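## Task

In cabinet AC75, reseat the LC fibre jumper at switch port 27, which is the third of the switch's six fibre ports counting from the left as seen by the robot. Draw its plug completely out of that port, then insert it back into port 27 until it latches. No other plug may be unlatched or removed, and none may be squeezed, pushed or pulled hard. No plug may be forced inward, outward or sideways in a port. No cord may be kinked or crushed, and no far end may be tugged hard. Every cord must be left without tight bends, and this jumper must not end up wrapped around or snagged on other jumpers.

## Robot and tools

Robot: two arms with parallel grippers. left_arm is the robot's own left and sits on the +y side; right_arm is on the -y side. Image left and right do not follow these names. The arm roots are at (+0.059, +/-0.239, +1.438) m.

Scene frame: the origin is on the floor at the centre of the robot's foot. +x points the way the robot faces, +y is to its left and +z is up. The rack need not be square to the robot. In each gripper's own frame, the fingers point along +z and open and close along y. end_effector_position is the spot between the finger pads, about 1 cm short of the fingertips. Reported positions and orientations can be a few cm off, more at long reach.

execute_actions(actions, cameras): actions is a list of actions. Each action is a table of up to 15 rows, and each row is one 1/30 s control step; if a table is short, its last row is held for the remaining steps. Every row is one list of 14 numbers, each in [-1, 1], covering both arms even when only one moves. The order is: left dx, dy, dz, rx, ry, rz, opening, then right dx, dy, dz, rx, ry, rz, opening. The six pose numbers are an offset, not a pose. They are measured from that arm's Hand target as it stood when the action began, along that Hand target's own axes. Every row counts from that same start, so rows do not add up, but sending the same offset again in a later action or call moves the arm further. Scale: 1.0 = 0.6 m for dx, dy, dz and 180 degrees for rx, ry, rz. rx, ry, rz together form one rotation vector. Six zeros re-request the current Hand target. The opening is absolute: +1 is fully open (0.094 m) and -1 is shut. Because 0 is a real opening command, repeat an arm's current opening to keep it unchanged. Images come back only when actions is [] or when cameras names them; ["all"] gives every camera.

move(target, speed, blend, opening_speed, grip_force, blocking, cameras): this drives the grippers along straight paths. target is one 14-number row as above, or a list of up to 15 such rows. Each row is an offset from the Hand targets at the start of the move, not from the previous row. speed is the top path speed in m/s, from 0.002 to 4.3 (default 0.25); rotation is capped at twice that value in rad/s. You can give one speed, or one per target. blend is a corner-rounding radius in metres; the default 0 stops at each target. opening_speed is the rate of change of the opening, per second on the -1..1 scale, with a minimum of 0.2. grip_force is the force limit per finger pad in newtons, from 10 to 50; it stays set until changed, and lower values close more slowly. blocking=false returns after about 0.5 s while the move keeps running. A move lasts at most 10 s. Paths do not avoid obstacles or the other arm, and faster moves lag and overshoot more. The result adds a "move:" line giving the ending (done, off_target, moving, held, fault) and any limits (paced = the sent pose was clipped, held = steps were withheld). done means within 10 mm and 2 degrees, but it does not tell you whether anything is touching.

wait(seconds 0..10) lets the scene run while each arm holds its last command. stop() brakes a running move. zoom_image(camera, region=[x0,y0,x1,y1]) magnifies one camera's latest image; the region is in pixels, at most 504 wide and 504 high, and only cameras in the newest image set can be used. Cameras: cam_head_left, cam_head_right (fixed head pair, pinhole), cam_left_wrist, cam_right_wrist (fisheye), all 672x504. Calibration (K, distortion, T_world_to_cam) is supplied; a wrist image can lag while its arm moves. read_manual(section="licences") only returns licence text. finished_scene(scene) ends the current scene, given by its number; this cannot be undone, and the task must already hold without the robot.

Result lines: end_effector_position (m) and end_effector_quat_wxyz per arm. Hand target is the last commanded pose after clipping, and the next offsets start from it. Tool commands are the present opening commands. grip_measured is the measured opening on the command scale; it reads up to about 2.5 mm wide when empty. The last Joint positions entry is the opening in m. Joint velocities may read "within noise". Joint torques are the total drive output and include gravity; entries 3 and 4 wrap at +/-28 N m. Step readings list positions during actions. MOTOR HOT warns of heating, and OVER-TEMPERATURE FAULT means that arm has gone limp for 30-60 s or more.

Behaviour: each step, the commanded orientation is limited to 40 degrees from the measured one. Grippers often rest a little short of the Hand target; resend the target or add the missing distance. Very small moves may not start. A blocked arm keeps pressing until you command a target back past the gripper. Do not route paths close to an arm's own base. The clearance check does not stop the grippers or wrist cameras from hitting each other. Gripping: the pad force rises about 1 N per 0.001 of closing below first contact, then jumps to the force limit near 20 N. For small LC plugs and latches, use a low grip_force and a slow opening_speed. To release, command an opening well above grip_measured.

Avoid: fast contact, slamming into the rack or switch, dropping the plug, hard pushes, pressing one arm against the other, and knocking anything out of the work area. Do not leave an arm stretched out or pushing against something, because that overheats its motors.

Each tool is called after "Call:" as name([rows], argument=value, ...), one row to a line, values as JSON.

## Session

Call:
execute_actions(actions=[])

Call:
zoom_image(camera="cam_head_left", region=[140, 150, 560, 350])

Scene clock: 0.00 s.
left_arm: end_effector_position=(+0.6733, -0.1086, +1.0166) grip_measured=+1.000 end_effector_quat_wxyz=(+0.447, -0.010, +0.842, +0.303) | right_arm: end_effector_position=(+0.6487, -0.3743, +0.9897) grip_measured=+1.000 end_effector_quat_wxyz=(+0.096, +0.479, +0.865, -0.118)
Joint positions: left_arm=[-2.285 2.456 1.872 1.517 -1.051 0.978 0.094] | right_arm=[1.5 1.734 1.356 -0.148 0.233 0.887 0.094]
Joint velocities: within noise
Joint torques (N m): no reading
Heat: left arm: hottest elbow 45 °C; right arm: hottest shoulder 45 °C.
Hand target: left_arm +0.6723, -0.1055, +1.0127; +0.446, -0.011, +0.841, +0.306 | right_arm +0.6605, -0.3758, +0.9970; +0.107, +0.479, +0.864, -0.114
Tool commands: left_gripper/opening=+1.0 right_gripper/opening=+1.0
camera_calibration:
cam_left_wrist: T_world_to_cam=[[0.283958, -0.835702, -0.470075, 0.190629], [-0.912248, -0.0845067, -0.400826, 1.02034], [0.295247, 0.542643, -0.786364, 0.78671], [0, 0, 0, 1]] pos_world=[0.644403, -0.181367, 1.11723]
cam_right_wrist: T_world_to_cam=[[-0.843294, -0.525692, 0.111817, 0.239624], [-0.467488, 0.82011, 0.329962, 0.288183], [-0.26516, 0.225982, -0.937349, 1.30975], [0, 0, 0, 1]] pos_world=[0.684089, -0.406352, 1.10581]

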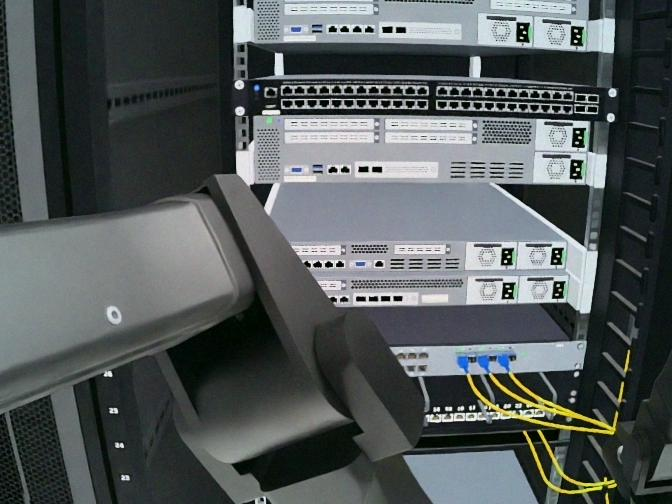

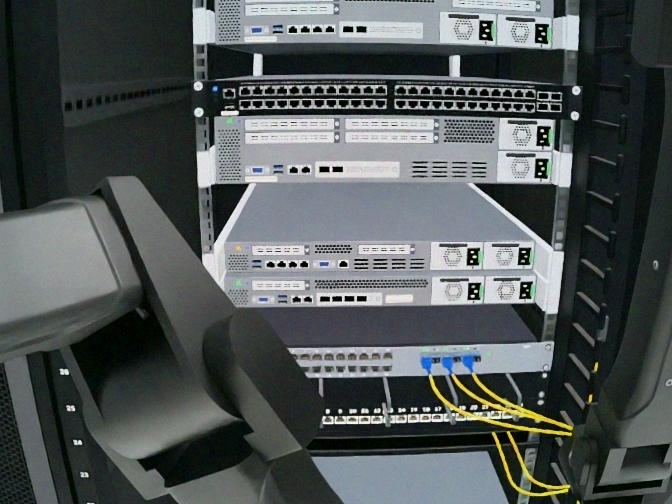

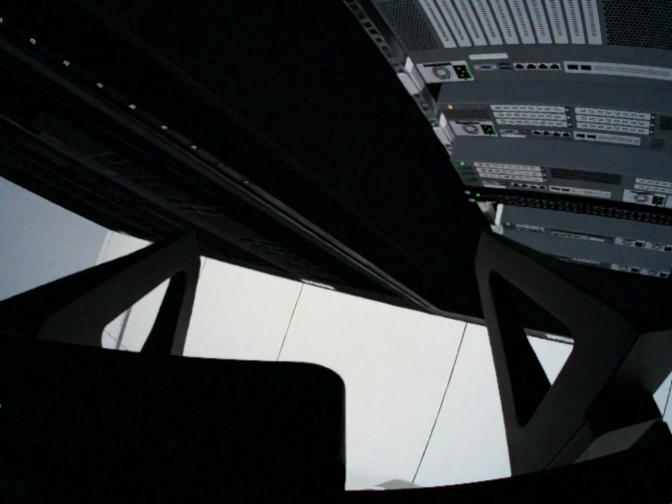

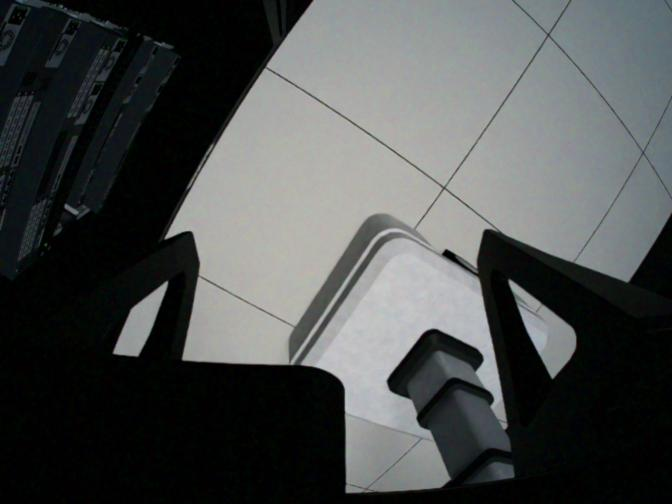

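Scaled by 1.200 from the camera's 672x504 image, which has a finer 960x720 frame.

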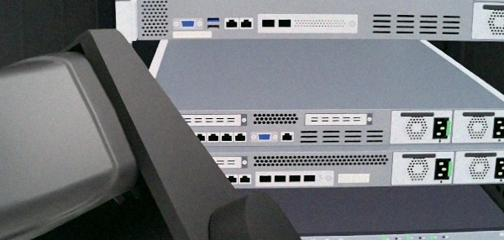

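Call:
zoom_image(camera="cam_head_left", region=[430, 330, 590, 440])

Call:
zoom_image(camera="cam_head_right", region=[400, 330, 560, 440])

Call:
zoom_image(camera="cam_head_right", region=[400, 335, 500, 395])

Scaled by 3.150 from the camera's 672x504 image, which has a finer 960x720 frame.

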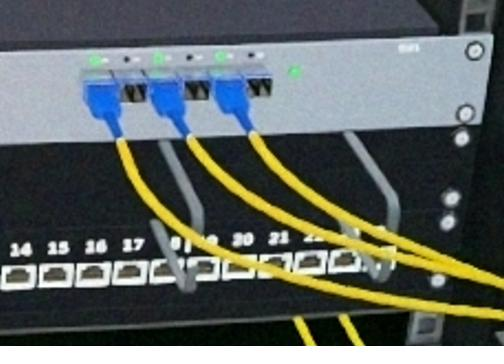

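Scaled by 3.150 from the camera's 672x504 image, which has a finer 960x720 frame.

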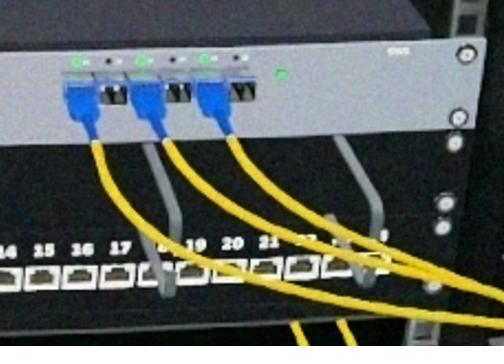

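Scaled by 5.040 from the camera's 672x504 image, which has a finer 960x720 frame.

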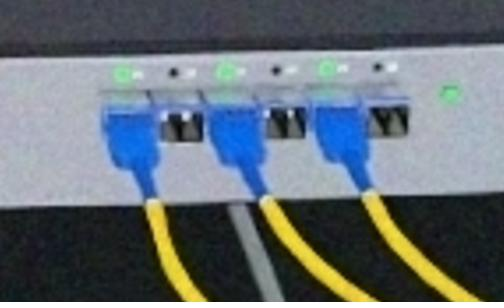

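Call:
move(target=[-0.433,0.438,-0.071,0.372,0.019,0.144,-0.9,0,0,0,0,0,0,1.0], speed=0.25)

Call:
move(target=[0,0,0,0,0,0,-0.9,0.086,0.009,-0.401,0.093,-0.566,-0.544,0.95], speed=0.25, cameras=["all"])

Scene clock: 61.67 s.
left_arm: end_effector_position=(+0.6994, +0.0100, +1.3504) grip_measured=-0.898 end_effector_quat_wxyz=(+0.267, +0.405, +0.864, -0.130) | right_arm: end_effector_position=(+0.6487, -0.3743, +0.9897) grip_measured=+1.000 end_effector_quat_wxyz=(+0.096, +0.479, +0.865, -0.118)
Joint positions: left_arm=[-2.175 1.036 1.085 -0.263 -0.103 0.721 0.005] | right_arm=[1.5 1.734 1.356 -0.148 0.233 0.887 0.094]
Joint torques (N m): left_arm=[-3.96 -14.1 8.46 0.58 0.55 0.14] | right_arm=[-1.03 -18.73 2.96 0.87 0.22 -0.01]
Heat: left arm: hottest elbow 45 °C; right arm: hottest shoulder 51 °C.
Hand target: left_arm +0.7202, +0.0197, +1.3597; +0.279, +0.405, +0.863, -0.118 | right_arm +0.6605, -0.3758, +0.9970; +0.107, +0.479, +0.864, -0.114
Off the commanded pose: left_arm 0.025 m, 2 deg | right_arm 0.014 m, 1 deg.
move: off_target (left_arm, right_arm)

Scene clock: 67.73 s.
left_arm: end_effector_position=(+0.6994, +0.0100, +1.3504) grip_measured=-0.898 end_effector_quat_wxyz=(+0.267, +0.405, +0.864, -0.130) | right_arm: end_effector_position=(+0.6190, -0.2558, +1.1970) grip_measured=+0.952 end_effector_quat_wxyz=(+0.385, -0.566, +0.609, -0.400)
Joint positions: left_arm=[-2.175 1.036 1.085 -0.263 -0.103 0.721 0.005] | right_arm=[1.63 1.605 0.608 1.559 0.034 -1.593 0.092]
Joint torques (N m): left_arm=[-4.54 -14.27 8.5 0.68 0.52 0.19] | right_arm=[-0.21 -14.27 -3.17 2.81 -0.32 -0.02]
Heat: left arm: hottest elbow 47 °C; right arm: hottest shoulder 51 °C.
Hand target: left_arm +0.7202, +0.0197, +1.3597; +0.279, +0.405, +0.863, -0.118 | right_arm +0.6203, -0.2598, +1.2103; -0.492, +0.473, -0.506, +0.527
Off the commanded pose: left_arm 0.025 m, 2 deg | right_arm 0.014 m, 25 deg.
joint sent to its limit (right arm) — joint 4 (wrist pitch), upper limit. The joint targets are off in orientation, not in position.
move: off_target (left_arm, right_arm)
camera_calibration:
cam_left_wrist: T_world_to_cam=[[-0.766058, -0.641183, 0.0451741, 0.475907], [-0.642224, 0.766414, -0.0126023, 0.466385], [-0.0265416, -0.038666, -0.9989, 1.49503], [0, 0, 0, 1]] pos_world=[0.703776, 0.00550601, 1.47776]
cam_right_wrist: T_world_to_cam=[[0.385957, -0.0255269, 0.922164, -1.34925], [-0.583298, -0.781188, 0.222506, -0.100584], [0.714703, -0.623774, -0.316395, -0.0977374], [0, 0, 0, 1]] pos_world=[0.531936, -0.173984, 1.23569]

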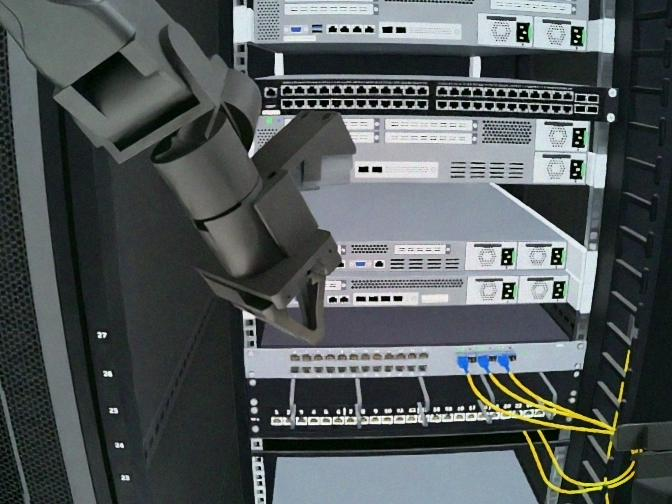

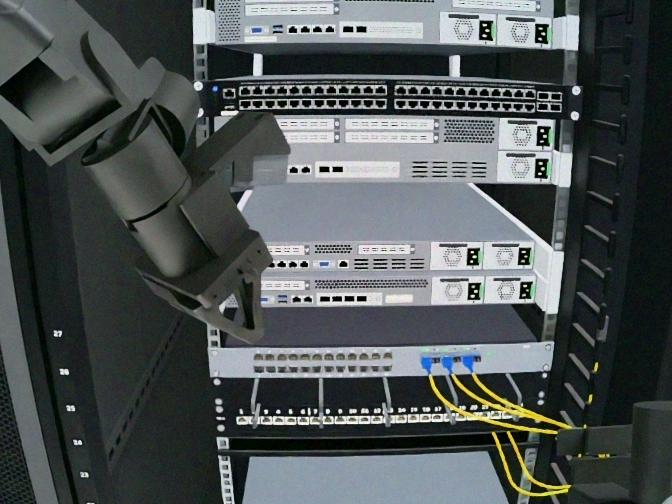

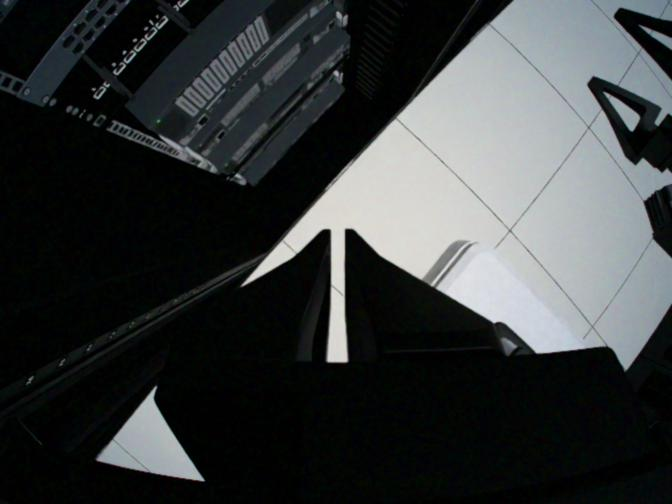

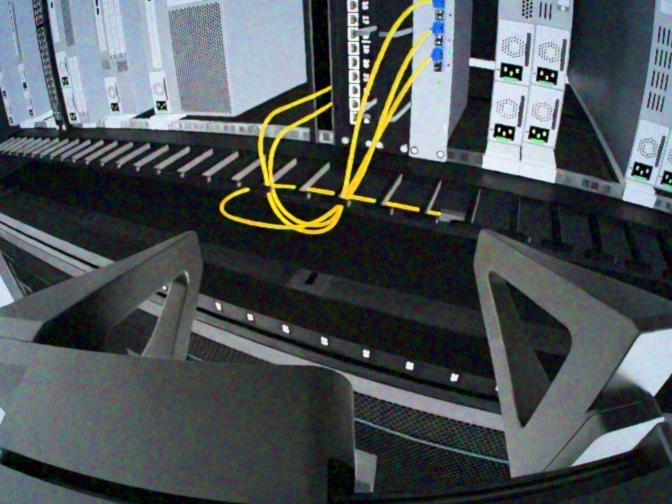

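Call:
move(target=[0,0,0,0,0,0,-0.9,-0.109,-0.01,0.267,0,0,0,0.95], speed=0.15, cameras=["all"])

Call:
zoom_image(camera="cam_right_wrist", region=[200, 0, 500, 250])

Scene clock: 81.90 s.
left_arm: end_effector_position=(+0.6994, +0.0100, +1.3504) grip_measured=-0.898 end_effector_quat_wxyz=(+0.267, +0.405, +0.864, -0.130) | right_arm: end_effector_position=(+0.7805, -0.2093, +1.2171) grip_measured=+0.952 end_effector_quat_wxyz=(+0.472, -0.498, +0.529, -0.500)
Joint positions: left_arm=[-2.175 1.036 1.085 -0.263 -0.103 0.721 0.005] | right_arm=[1.736 1.715 1.062 1.559 0.087 -1.7 0.092]
Joint torques (N m): left_arm=[-4.19 -14.1 8.57 0.76 0.52 0.19] | right_arm=[2.55 -16.09 2.39 2.85 -0.09 -0.02]
Heat: left arm: hottest elbow 49 °C; right arm: hottest shoulder 51 °C.
Hand target: left_arm +0.7202, +0.0197, +1.3597; +0.279, +0.405, +0.863, -0.118 | right_arm +0.7842, -0.2054, +1.2229; +0.492, -0.473, +0.506, -0.527
Off the commanded pose: left_arm 0.025 m, 2 deg | right_arm 0.008 m, 5 deg.
joint sent to its limit (right arm) — joint 4 (wrist pitch), upper limit. The joint targets are off in orientation, not in position.
move: off_target (left_arm, right_arm)
camera_calibration:
cam_left_wrist: T_world_to_cam=[[-0.766058, -0.641183, 0.0451741, 0.475907], [-0.642224, 0.766414, -0.0126023, 0.466385], [-0.0265416, -0.038666, -0.9989, 1.49503], [0, 0, 0, 1]] pos_world=[0.703776, 0.00550601, 1.47776]
cam_right_wrist: T_world_to_cam=[[0.0581564, 0.00924551, 0.998265, -1.25845], [-0.628022, -0.776963, 0.0437829, 0.278784], [0.77602, -0.629478, -0.039379, -0.564055], [0, 0, 0, 1]] pos_world=[0.685987, -0.126821, 1.22185]

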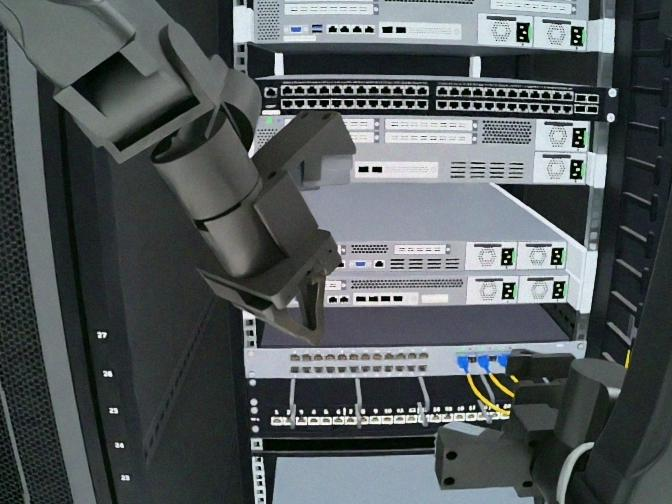

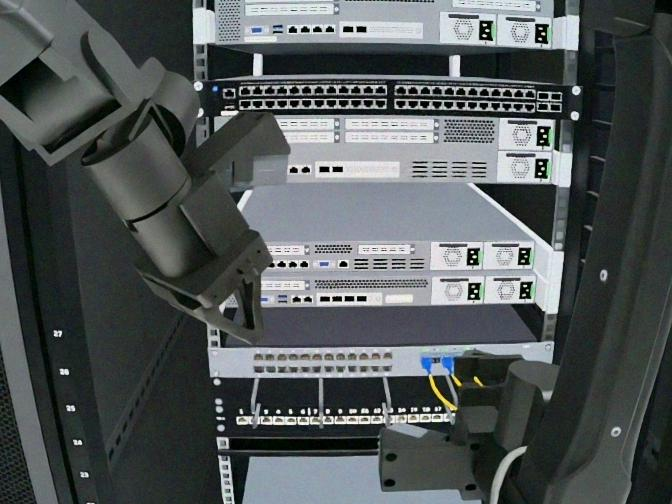

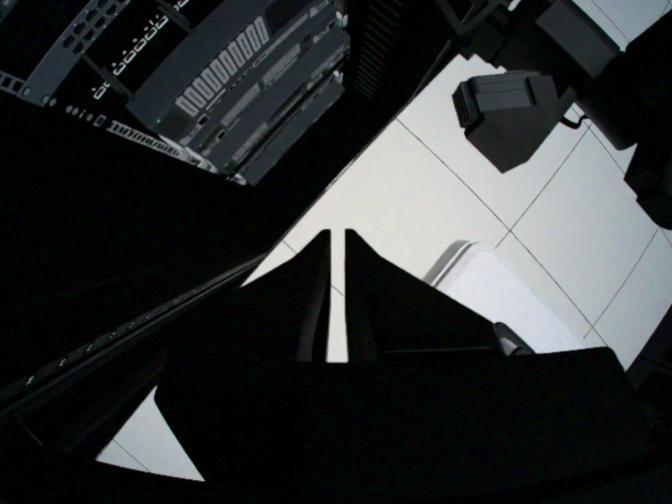

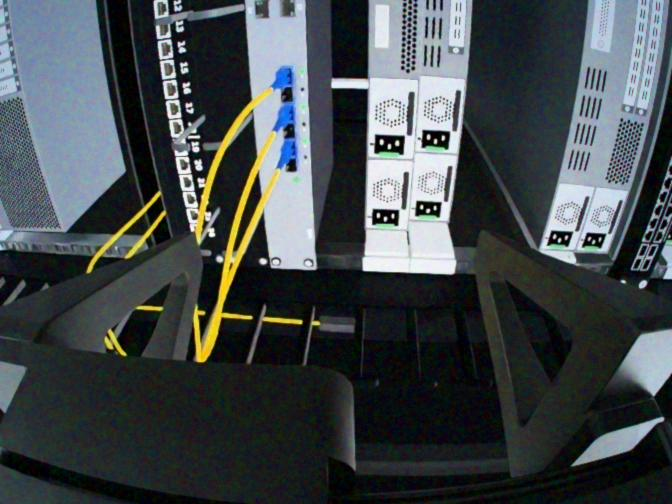

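Scaled by 1.680 from the camera's 672x504 image, which has a finer 960x720 frame.

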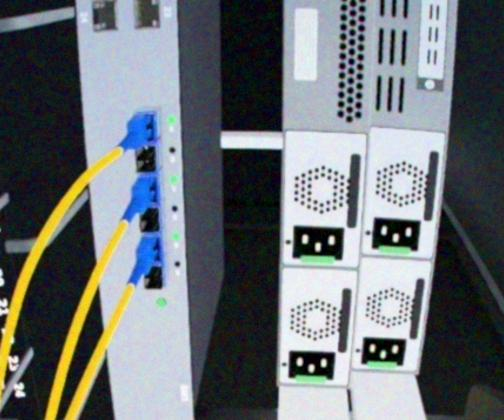

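Call:
move(target=[0,0,0,0,0,0,-0.9,0.052,0.093,0.110,0,0,0,0.95], speed=0.12, cameras=["all"])

Call:
zoom_image(camera="cam_right_wrist", region=[200, 0, 450, 250])

Scene clock: 126.90 s.
left_arm: end_effector_position=(+0.6994, +0.0100, +1.3504) grip_measured=-0.898 end_effector_quat_wxyz=(+0.267, +0.405, +0.864, -0.130) | right_arm: end_effector_position=(+0.8441, -0.2385, +1.1687) grip_measured=+0.952 end_effector_quat_wxyz=(+0.488, -0.476, +0.507, -0.527)
Joint positions: left_arm=[-2.175 1.036 1.085 -0.263 -0.103 0.721 0.005] | right_arm=[1.671 1.895 1.371 1.513 0.05 -1.661 0.092]
Joint torques (N m): left_arm=[-3.9 -13.86 8.46 0.68 0.52 0.2] | right_arm=[0.79 -18.02 4.03 1.81 -0.3 0.15]
Heat: left arm: hottest elbow 52 °C; right arm: hottest shoulder 49 °C.
Hand target: left_arm +0.7202, +0.0197, +1.3597; +0.279, +0.405, +0.863, -0.118 | right_arm +0.8501, -0.2413, +1.1697; +0.492, -0.473, +0.506, -0.527
Off the commanded pose: left_arm 0.025 m, 2 deg | right_arm 0.007 m, 1 deg.
move: off_target (left_arm)
camera_calibration:
cam_left_wrist: T_world_to_cam=[[-0.766058, -0.641183, 0.0451741, 0.475907], [-0.642224, 0.766414, -0.0126023, 0.466385], [-0.0265416, -0.038666, -0.9989, 1.49503], [0, 0, 0, 1]] pos_world=[0.703776, 0.00550601, 1.47776]
cam_right_wrist: T_world_to_cam=[[-0.0266077, 0.0213581, 0.999418, -1.1404], [-0.637244, -0.770662, -0.000496041, 0.359195], [0.770203, -0.636886, 0.0341159, -0.716469], [0, 0, 0, 1]] pos_world=[0.750378, -0.155135, 1.16436]

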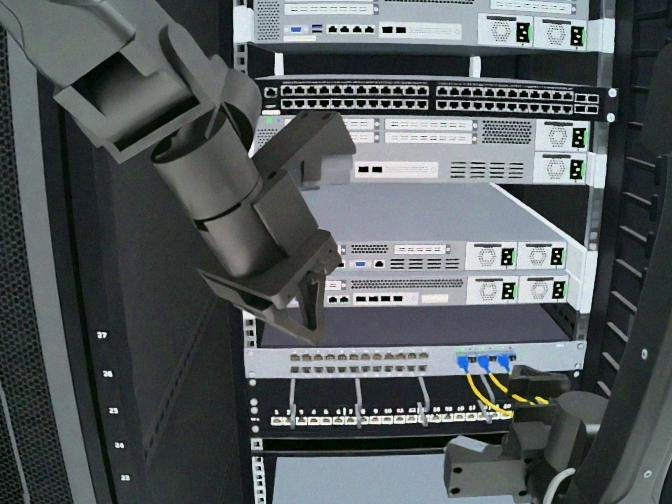

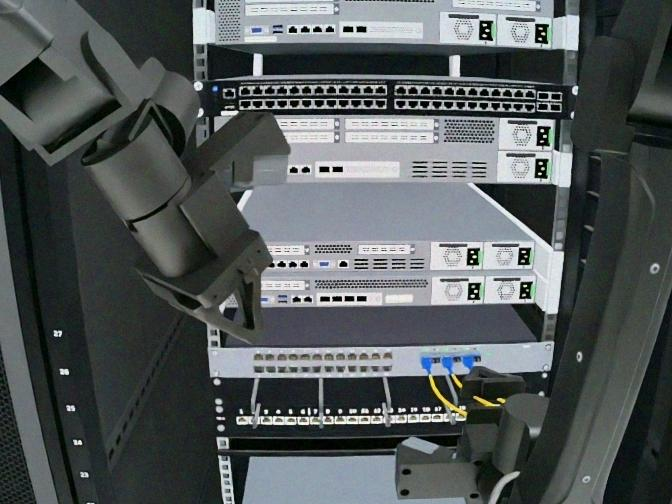

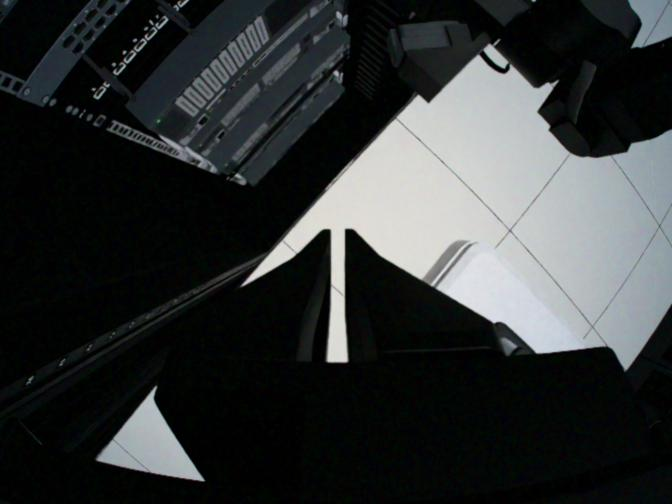

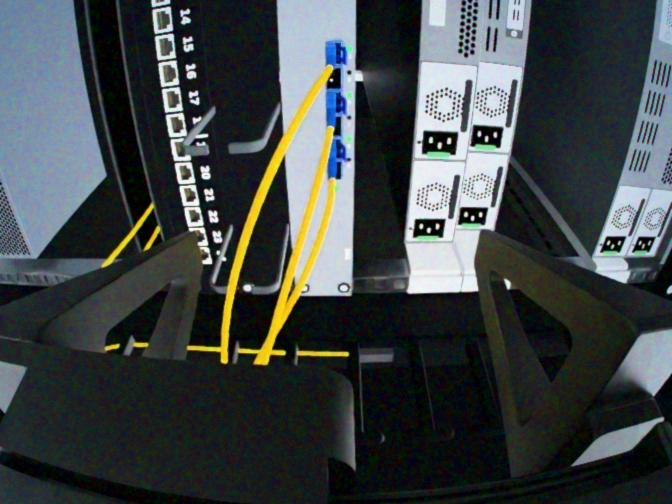

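Scaled by 2.016 from the camera's 672x504 image, which has a finer 960x720 frame.

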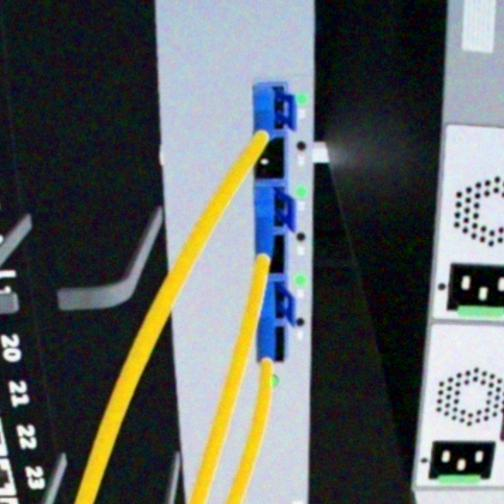

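Call:
zoom_image(camera="cam_head_left", region=[235, 320, 425, 440])

Call:
zoom_image(camera="cam_head_left", region=[420, 320, 610, 440])

Scaled by 2.653 from the camera's 672x504 image, which has a finer 960x720 frame.

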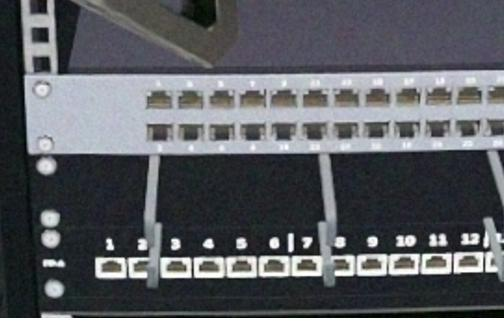

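Scaled by 2.653 from the camera's 672x504 image, which has a finer 960x720 frame.

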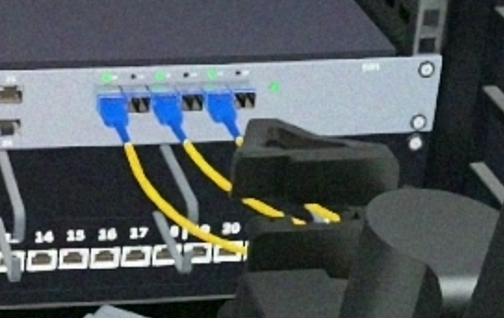

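Call:
move(target=[-0.334,0.059,0.4315,0,0,0,-0.9,0,0,0,0,0,0,0.95], speed=0.12, cameras=["all"])

Scene clock: 276.97 s.
left_arm: end_effector_position=(+0.9519, -0.1762, +1.2688) grip_measured=-0.898 end_effector_quat_wxyz=(+0.278, +0.405, +0.864, -0.111) | right_arm: end_effector_position=(+0.8441, -0.2385, +1.1687) grip_measured=+0.952 end_effector_quat_wxyz=(+0.488, -0.476, +0.508, -0.526)
Joint positions: left_arm=[-2.267 1.948 2.474 -0.712 -0.224 0.721 0.005] | right_arm=[1.671 1.895 1.371 1.513 0.05 -1.66 0.092]
Joint torques (N m): left_arm=[-12.81 -19.37 11.9 0.68 0.29 -0.08] | right_arm=[1.08 -18.02 4.03 1.78 -0.29 0.16]
Heat: left arm: hottest elbow 54 °C; right arm: hottest shoulder 53 °C.
Hand target: left_arm +0.9509, -0.1953, +1.2648; +0.279, +0.405, +0.863, -0.118 | right_arm +0.8501, -0.2413, +1.1697; +0.492, -0.473, +0.506, -0.527
Off the commanded pose: left_arm 0.020 m, 1 deg | right_arm 0.007 m, 1 deg.
move: off_target (left_arm)
camera_calibration:
cam_left_wrist: T_world_to_cam=[[-0.758188, -0.652033, 0.00210178, 0.598842], [-0.651975, 0.758069, -0.0161187, 0.78243], [0.00891666, -0.0135913, -0.999868, 1.38487], [0, 0, 0, 1]] pos_world=[0.951811, -0.183849, 1.39604]
cam_right_wrist: T_world_to_cam=[[-0.0265695, 0.0209358, 0.999428, -1.14051], [-0.637238, -0.770667, -0.00079703, 0.35954], [0.770209, -0.636895, 0.0338174, -0.716127], [0, 0, 0, 1]] pos_world=[0.750378, -0.155134, 1.16436]

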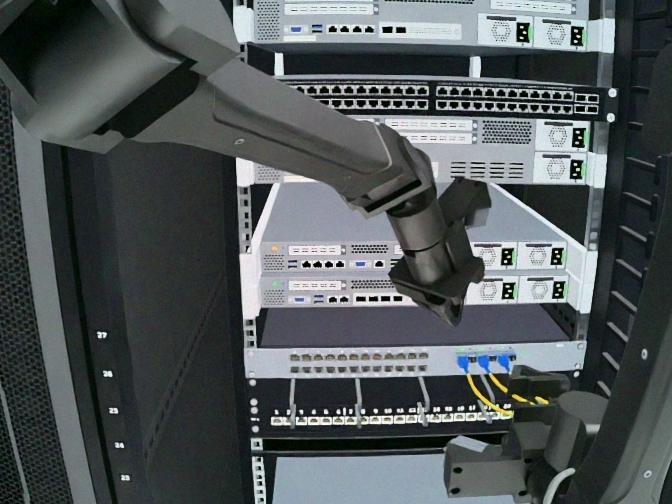

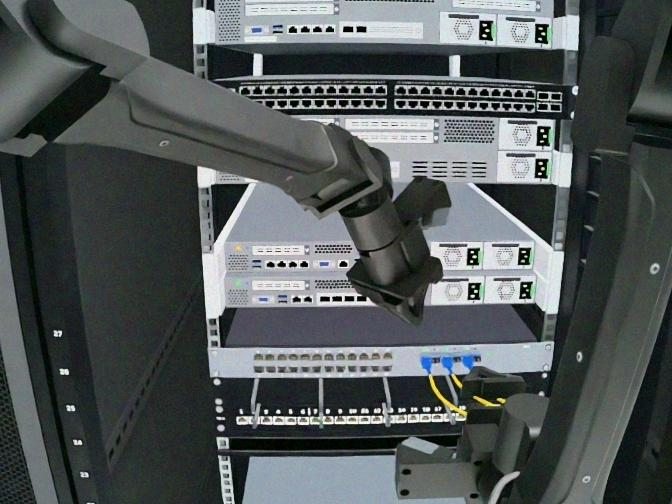

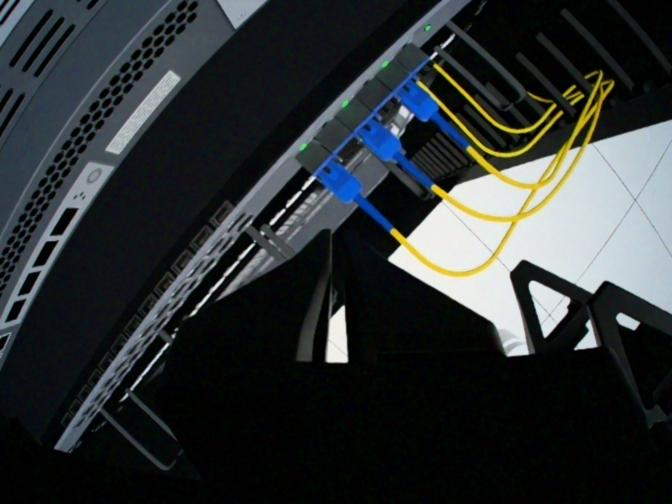

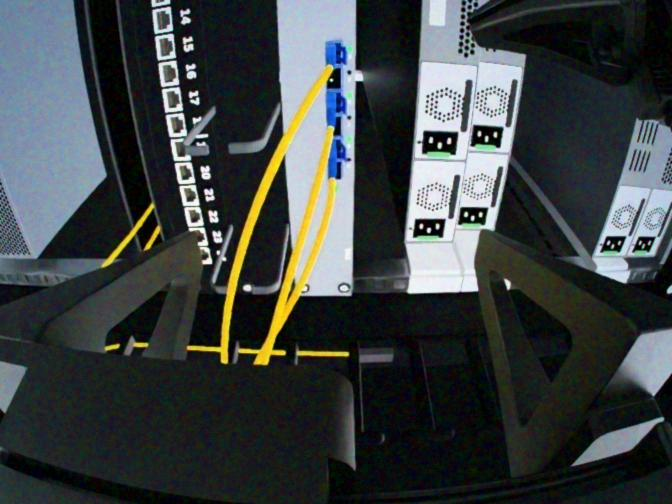

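Call:
move([
  [0,0,0,0,0,0,-0.9,0.0,0.028,0,0,0,0,0.95],
  [0,0,0,0,0,0,-0.9,-0.0085,0.032,0.09,0,0,0,0.95],
], speed=0.06, cameras=["cam_left_wrist","cam_right_wrist"])

Scene clock: 333.47 s.
left_arm: end_effector_position=(+0.9519, -0.1762, +1.2688) grip_measured=-0.898 end_effector_quat_wxyz=(+0.278, +0.405, +0.864, -0.111) | right_arm: end_effector_position=(+0.8970, -0.2376, +1.1492) grip_measured=+0.952 end_effector_quat_wxyz=(+0.488, -0.478, +0.509, -0.524)
Joint positions: left_arm=[-2.267 1.948 2.474 -0.712 -0.224 0.721 0.005] | right_arm=[1.671 1.963 1.574 1.372 0.049 -1.659 0.092]
Joint torques (N m): left_arm=[-13.1 -19.25 12.04 0.76 0.32 -0.11] | right_arm=[0.85 -19.72 5.96 1.88 -0.19 0.13]
Heat: left arm: hottest elbow 55 °C; right arm: hottest shoulder 54 °C.
Hand target: left_arm +0.9509, -0.1953, +1.2648; +0.279, +0.405, +0.863, -0.118 | right_arm +0.9051, -0.2400, +1.1528; +0.492, -0.473, +0.506, -0.527
Off the commanded pose: left_arm 0.020 m, 1 deg | right_arm 0.009 m, 1 deg.
move: off_target (left_arm)
camera_calibration:
cam_left_wrist: T_world_to_cam=[[-0.758188, -0.652033, 0.00210178, 0.598842], [-0.651975, 0.758069, -0.0161187, 0.78243], [0.00891666, -0.0135913, -0.999868, 1.38487], [0, 0, 0, 1]] pos_world=[0.951811, -0.183849, 1.39604]
cam_right_wrist: T_world_to_cam=[[-0.0208155, 0.0189426, 0.999604, -1.12547], [-0.635911, -0.771761, 0.00138291, 0.390054], [0.771482, -0.63563, 0.0281104, -0.749932], [0, 0, 0, 1]] pos_world=[0.803171, -0.154332, 1.14556]
Images, in order (width x height): cam_left_wrist 672x504, cam_right_wrist 672x504.

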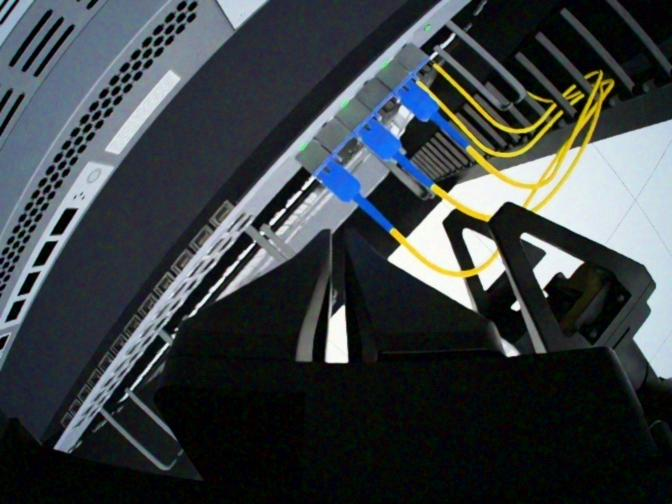

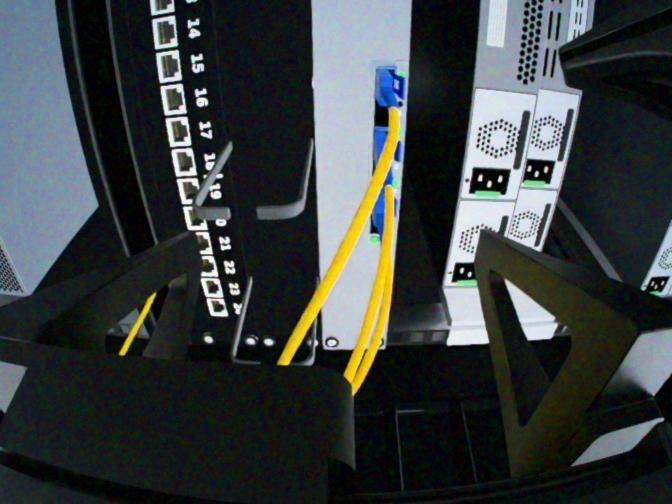

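Call:
move(target=[0,0,0,0,0,0,-0.9,-0.003,0.0,0.057,-0.004,0,0,0.95], speed=0.05, cameras=["cam_left_wrist","cam_right_wrist"])

Scene clock: 343.23 s.
left_arm: end_effector_position=(+0.9519, -0.1762, +1.2688) grip_measured=-0.898 end_effector_quat_wxyz=(+0.278, +0.405, +0.864, -0.111) | right_arm: end_effector_position=(+0.9250, -0.2374, +1.1412) grip_measured=+0.952 end_effector_quat_wxyz=(+0.481, -0.486, +0.516, -0.516)
Joint positions: left_arm=[-2.267 1.948 2.474 -0.712 -0.224 0.721 0.005] | right_arm=[1.671 1.983 1.669 1.266 0.049 -1.658 0.092]
Joint torques (N m): left_arm=[-13.27 -19.19 11.93 0.73 0.31 -0.11] | right_arm=[1.14 -20.72 7.34 2.14 -0.16 0.13]
Heat: left arm: hottest elbow 55 °C; right arm: hottest shoulder 54 °C.
Hand target: left_arm +0.9509, -0.1953, +1.2648; +0.279, +0.405, +0.863, -0.118 | right_arm +0.9392, -0.2406, +1.1541; +0.489, -0.476, +0.510, -0.524
Off the commanded pose: left_arm 0.020 m, 1 deg | right_arm 0.020 m, 2 deg.
move: off_target (left_arm, right_arm)
camera_calibration:
cam_left_wrist: T_world_to_cam=[[-0.758188, -0.652033, 0.00210178, 0.598842], [-0.651975, 0.758069, -0.0161187, 0.78243], [0.00891666, -0.0135913, -0.999868, 1.38487], [0, 0, 0, 1]] pos_world=[0.951811, -0.183849, 1.39604]
cam_right_wrist: T_world_to_cam=[[0.0106839, 0.0179852, 0.999781, -1.14651], [-0.633541, -0.773433, 0.0206836, 0.383335], [0.773636, -0.633623, 0.0031311, -0.744188], [0, 0, 0, 1]] pos_world=[0.830838, -0.154431, 1.14066]
Images, in order (width x height): cam_left_wrist 672x504, cam_right_wrist 672x504.

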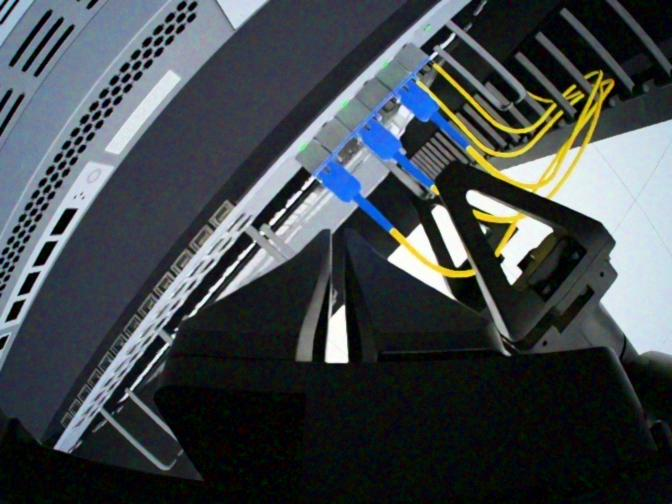

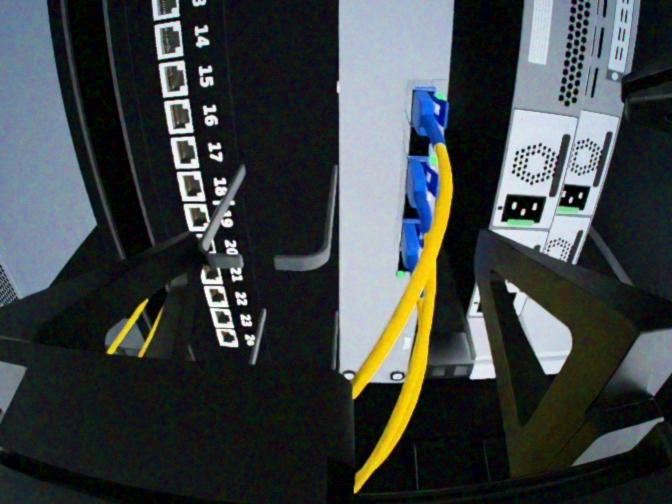

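Call:
move(target=[0,0,0,0,0,0,-0.9,0.001,-0.055,-0.003,0.004,0,0,0.3], speed=0.04, opening_speed=0.3, cameras=["cam_left_wrist","cam_right_wrist"])

Scene clock: 362.63 s.
left_arm: end_effector_position=(+0.9519, -0.1762, +1.2688) grip_measured=-0.898 end_effector_quat_wxyz=(+0.278, +0.405, +0.864, -0.111) | right_arm: end_effector_position=(+0.9213, -0.2383, +1.1528) grip_measured=+0.303 end_effector_quat_wxyz=(+0.478, -0.490, +0.519, -0.512)
Joint positions: left_arm=[-2.267 1.948 2.474 -0.712 -0.224 0.721 0.005] | right_arm=[1.671 1.942 1.62 1.261 0.049 -1.658 0.061]
Joint torques (N m): left_arm=[-12.92 -19.55 12.08 0.7 0.32 -0.08] | right_arm=[1.38 -23.12 4.86 2.71 -0.11 0.1]
Heat: left arm: hottest elbow 56 °C; right arm: hottest shoulder 55 °C.
Hand target: left_arm +0.9509, -0.1953, +1.2648; +0.279, +0.405, +0.863, -0.118 | right_arm +0.9365, -0.2410, +1.1869; +0.492, -0.473, +0.506, -0.527
Off the commanded pose: left_arm 0.020 m, 1 deg | right_arm 0.038 m, 3 deg.
move: off_target (left_arm, right_arm)
camera_calibration:
cam_left_wrist: T_world_to_cam=[[-0.758188, -0.652033, 0.00210178, 0.598842], [-0.651975, 0.758069, -0.0161187, 0.78243], [0.00891666, -0.0135913, -0.999868, 1.38487], [0, 0, 0, 1]] pos_world=[0.951811, -0.183849, 1.39604]
cam_right_wrist: T_world_to_cam=[[0.0231843, 0.0177819, 0.999573, -1.16937], [-0.632397, -0.774122, 0.0284392, 0.369883], [0.774297, -0.632786, -0.00670224, -0.730987], [0, 0, 0, 1]] pos_world=[0.827025, -0.15543, 1.15345]
Images, in order (width x height): cam_left_wrist 672x504, cam_right_wrist 672x504.

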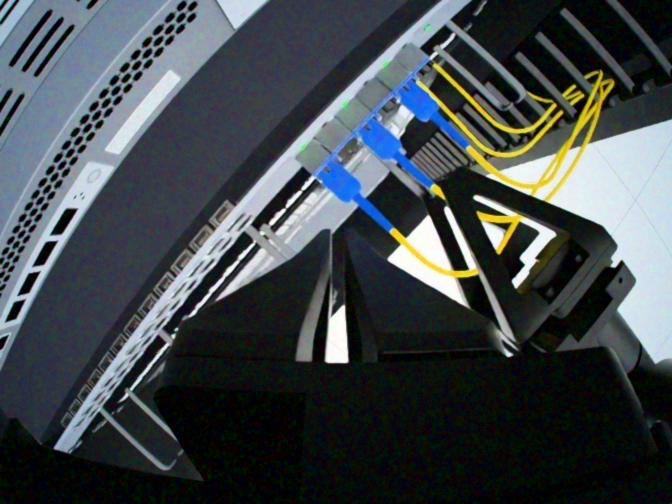

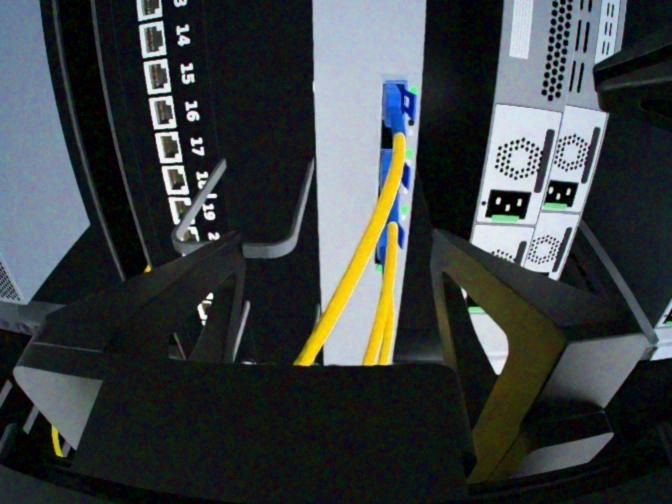

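Call:
move(target=[0,0,0,0,0,0,-0.9,0.0,-0.036,0,0.006,0,0,0.3], speed=0.04, cameras=["cam_left_wrist","cam_right_wrist"])

Scene clock: 368.67 s.
left_arm: end_effector_position=(+0.9519, -0.1762, +1.2688) grip_measured=-0.898 end_effector_quat_wxyz=(+0.278, +0.405, +0.864, -0.111) | right_arm: end_effector_position=(+0.9173, -0.2390, +1.1616) grip_measured=+0.302 end_effector_quat_wxyz=(+0.476, -0.492, +0.521, -0.511)
Joint positions: left_arm=[-2.267 1.948 2.474 -0.712 -0.224 0.721 0.005] | right_arm=[1.671 1.913 1.583 1.263 0.049 -1.658 0.061]
Joint torques (N m): left_arm=[-13.33 -19.37 12 0.69 0.3 -0.09] | right_arm=[1.9 -23.88 4.85 3.1 -0.14 0.09]
Heat: left arm: hottest elbow 56 °C; right arm: hottest shoulder 55 °C.
Hand target: left_arm +0.9509, -0.1953, +1.2648; +0.279, +0.405, +0.863, -0.118 | right_arm +0.9357, -0.2409, +1.2086; +0.497, -0.468, +0.501, -0.532
Off the commanded pose: left_arm 0.020 m, 1 deg | right_arm 0.050 m, 5 deg.
move: off_target (left_arm, right_arm)
camera_calibration:
cam_left_wrist: T_world_to_cam=[[-0.758188, -0.652033, 0.00210178, 0.598842], [-0.651975, 0.758069, -0.0161187, 0.78243], [0.00891666, -0.0135913, -0.999868, 1.38487], [0, 0, 0, 1]] pos_world=[0.951811, -0.183849, 1.39604]
cam_right_wrist: T_world_to_cam=[[0.0295764, 0.0177032, 0.999406, -1.18374], [-0.63181, -0.774446, 0.0324161, 0.361381], [0.774559, -0.632393, -0.0117202, -0.722583], [0, 0, 0, 1]] pos_world=[0.823018, -0.15613, 1.16285]
Images, in order (width x height): cam_left_wrist 672x504, cam_right_wrist 672x504.

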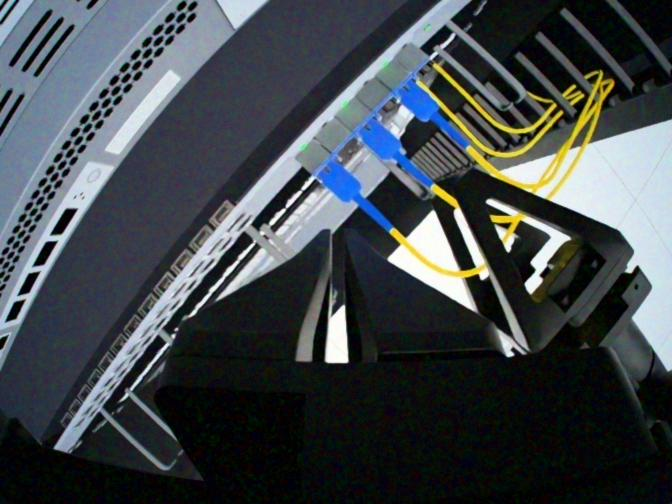

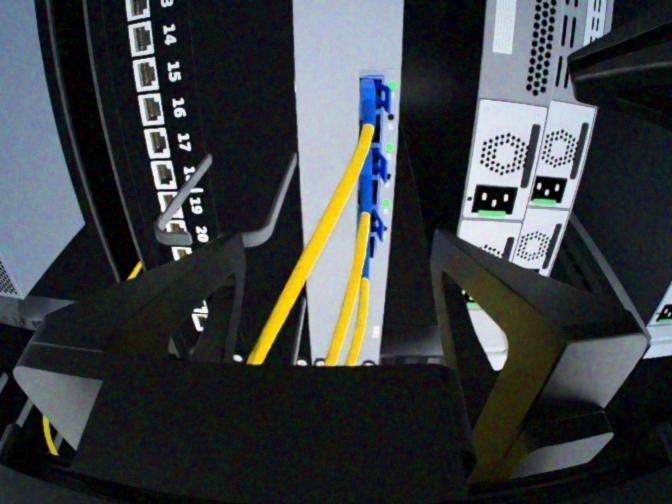

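Call:
move(target=[0,0,0,0,0,0,-0.9,0.0,-0.022,0.01,0.012,0,0,0.1], speed=0.04, opening_speed=0.3, cameras=["cam_left_wrist","cam_right_wrist"])

Scene clock: 377.37 s.
left_arm: end_effector_position=(+0.9519, -0.1762, +1.2688) grip_measured=-0.898 end_effector_quat_wxyz=(+0.278, +0.405, +0.864, -0.111) | right_arm: end_effector_position=(+0.9262, -0.2414, +1.1894) grip_measured=+0.103 end_effector_quat_wxyz=(+0.489, -0.476, +0.508, -0.526)
Joint positions: left_arm=[-2.267 1.948 2.474 -0.712 -0.224 0.721 0.005] | right_arm=[1.671 1.885 1.582 1.291 0.049 -1.658 0.052]
Joint torques (N m): left_arm=[-12.92 -19.43 12.01 0.62 0.3 -0.1] | right_arm=[1.79 -22.65 6 2.88 -0.25 0.06]
Heat: left arm: hottest elbow 56 °C; right arm: hottest shoulder 57 °C.
Hand target: left_arm +0.9509, -0.1953, +1.2648; +0.279, +0.405, +0.863, -0.118 | right_arm +0.9409, -0.2413, +1.2222; +0.505, -0.458, +0.491, -0.541
Off the commanded pose: left_arm 0.020 m, 1 deg | right_arm 0.036 m, 4 deg.
move: off_target (left_arm, right_arm)
camera_calibration:
cam_left_wrist: T_world_to_cam=[[-0.758188, -0.652033, 0.00210178, 0.598842], [-0.651975, 0.758069, -0.0161187, 0.78243], [0.00891666, -0.0135913, -0.999868, 1.38487], [0, 0, 0, 1]] pos_world=[0.951811, -0.183849, 1.39604]
cam_right_wrist: T_world_to_cam=[[-0.0265297, 0.0186367, 0.999474, -1.15971], [-0.636278, -0.771456, -0.00250419, 0.4106], [0.771004, -0.63601, 0.0323246, -0.780656], [0, 0, 0, 1]] pos_world=[0.832377, -0.158132, 1.18536]
Images, in order (width x height): cam_left_wrist 672x504, cam_right_wrist 672x504.

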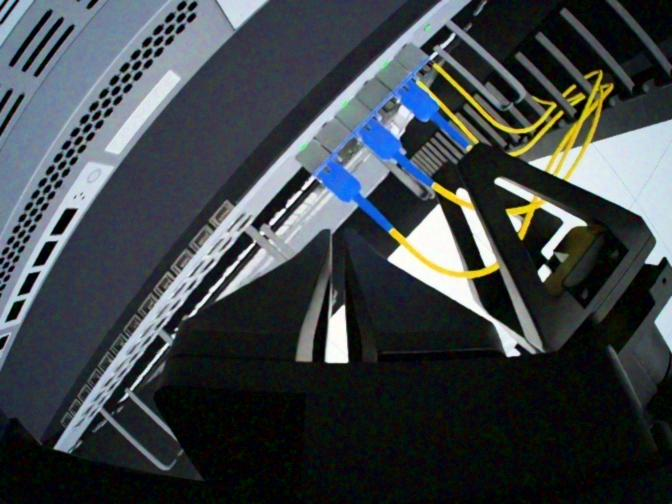

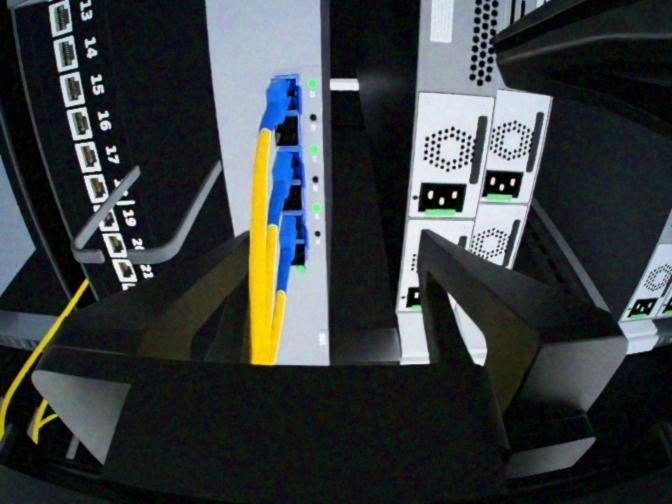

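Call:
move(target=[0,0,0,0,0,0,-0.9,0.0,0.030,0.0,-0.008,0,0,0.1], speed=0.04)

Call:
move(target=[0,0,0,0,0,0,-0.9,0.0,0.008,0.0,-0.002,0,0,0.1], speed=0.03)

Scene clock: 391.10 s.
left_arm: end_effector_position=(+0.9519, -0.1762, +1.2688) grip_measured=-0.898 end_effector_quat_wxyz=(+0.278, +0.405, +0.864, -0.111) | right_arm: end_effector_position=(+0.9309, -0.2419, +1.1942) grip_measured=+0.102 end_effector_quat_wxyz=(+0.492, -0.472, +0.505, -0.529)
Joint positions: left_arm=[-2.267 1.948 2.474 -0.712 -0.224 0.721 0.005] | right_arm=[1.671 1.885 1.596 1.291 0.049 -1.658 0.052]
Joint torques (N m): left_arm=[-13.16 -19.49 11.95 0.61 0.29 -0.07] | right_arm=[1.49 -20.42 7.38 1.96 -0.21 0.08]
Heat: left arm: hottest elbow 57 °C; right arm: hottest shoulder 58 °C.
Hand target: left_arm +0.9509, -0.1953, +1.2648; +0.279, +0.405, +0.863, -0.118 | right_arm +0.9425, -0.2414, +1.2041; +0.500, -0.465, +0.498, -0.535
Off the commanded pose: left_arm 0.020 m, 1 deg | right_arm 0.016 m, 2 deg.
move: off_target (left_arm, right_arm)

Scene clock: 391.90 s.
left_arm: end_effector_position=(+0.9519, -0.1762, +1.2688) grip_measured=-0.898 end_effector_quat_wxyz=(+0.278, +0.405, +0.864, -0.111) | right_arm: end_effector_position=(+0.9324, -0.2417, +1.1922) grip_measured=+0.102 end_effector_quat_wxyz=(+0.492, -0.472, +0.505, -0.529)
Joint positions: left_arm=[-2.267 1.948 2.474 -0.712 -0.224 0.721 0.005] | right_arm=[1.671 1.891 1.605 1.287 0.049 -1.658 0.052]
Joint torques (N m): left_arm=[-12.86 -19.31 11.99 0.69 0.29 -0.1] | right_arm=[1.61 -20.54 7.31 1.85 -0.2 0.08]
Heat: left arm: hottest elbow 57 °C; right arm: hottest shoulder 58 °C.
Hand target: left_arm +0.9509, -0.1953, +1.2648; +0.279, +0.405, +0.863, -0.118 | right_arm +0.9429, -0.2414, +1.1995; +0.498, -0.466, +0.500, -0.534
Off the commanded pose: left_arm 0.020 m, 1 deg | right_arm 0.013 m, 1 deg.
move: off_target (left_arm, right_arm)


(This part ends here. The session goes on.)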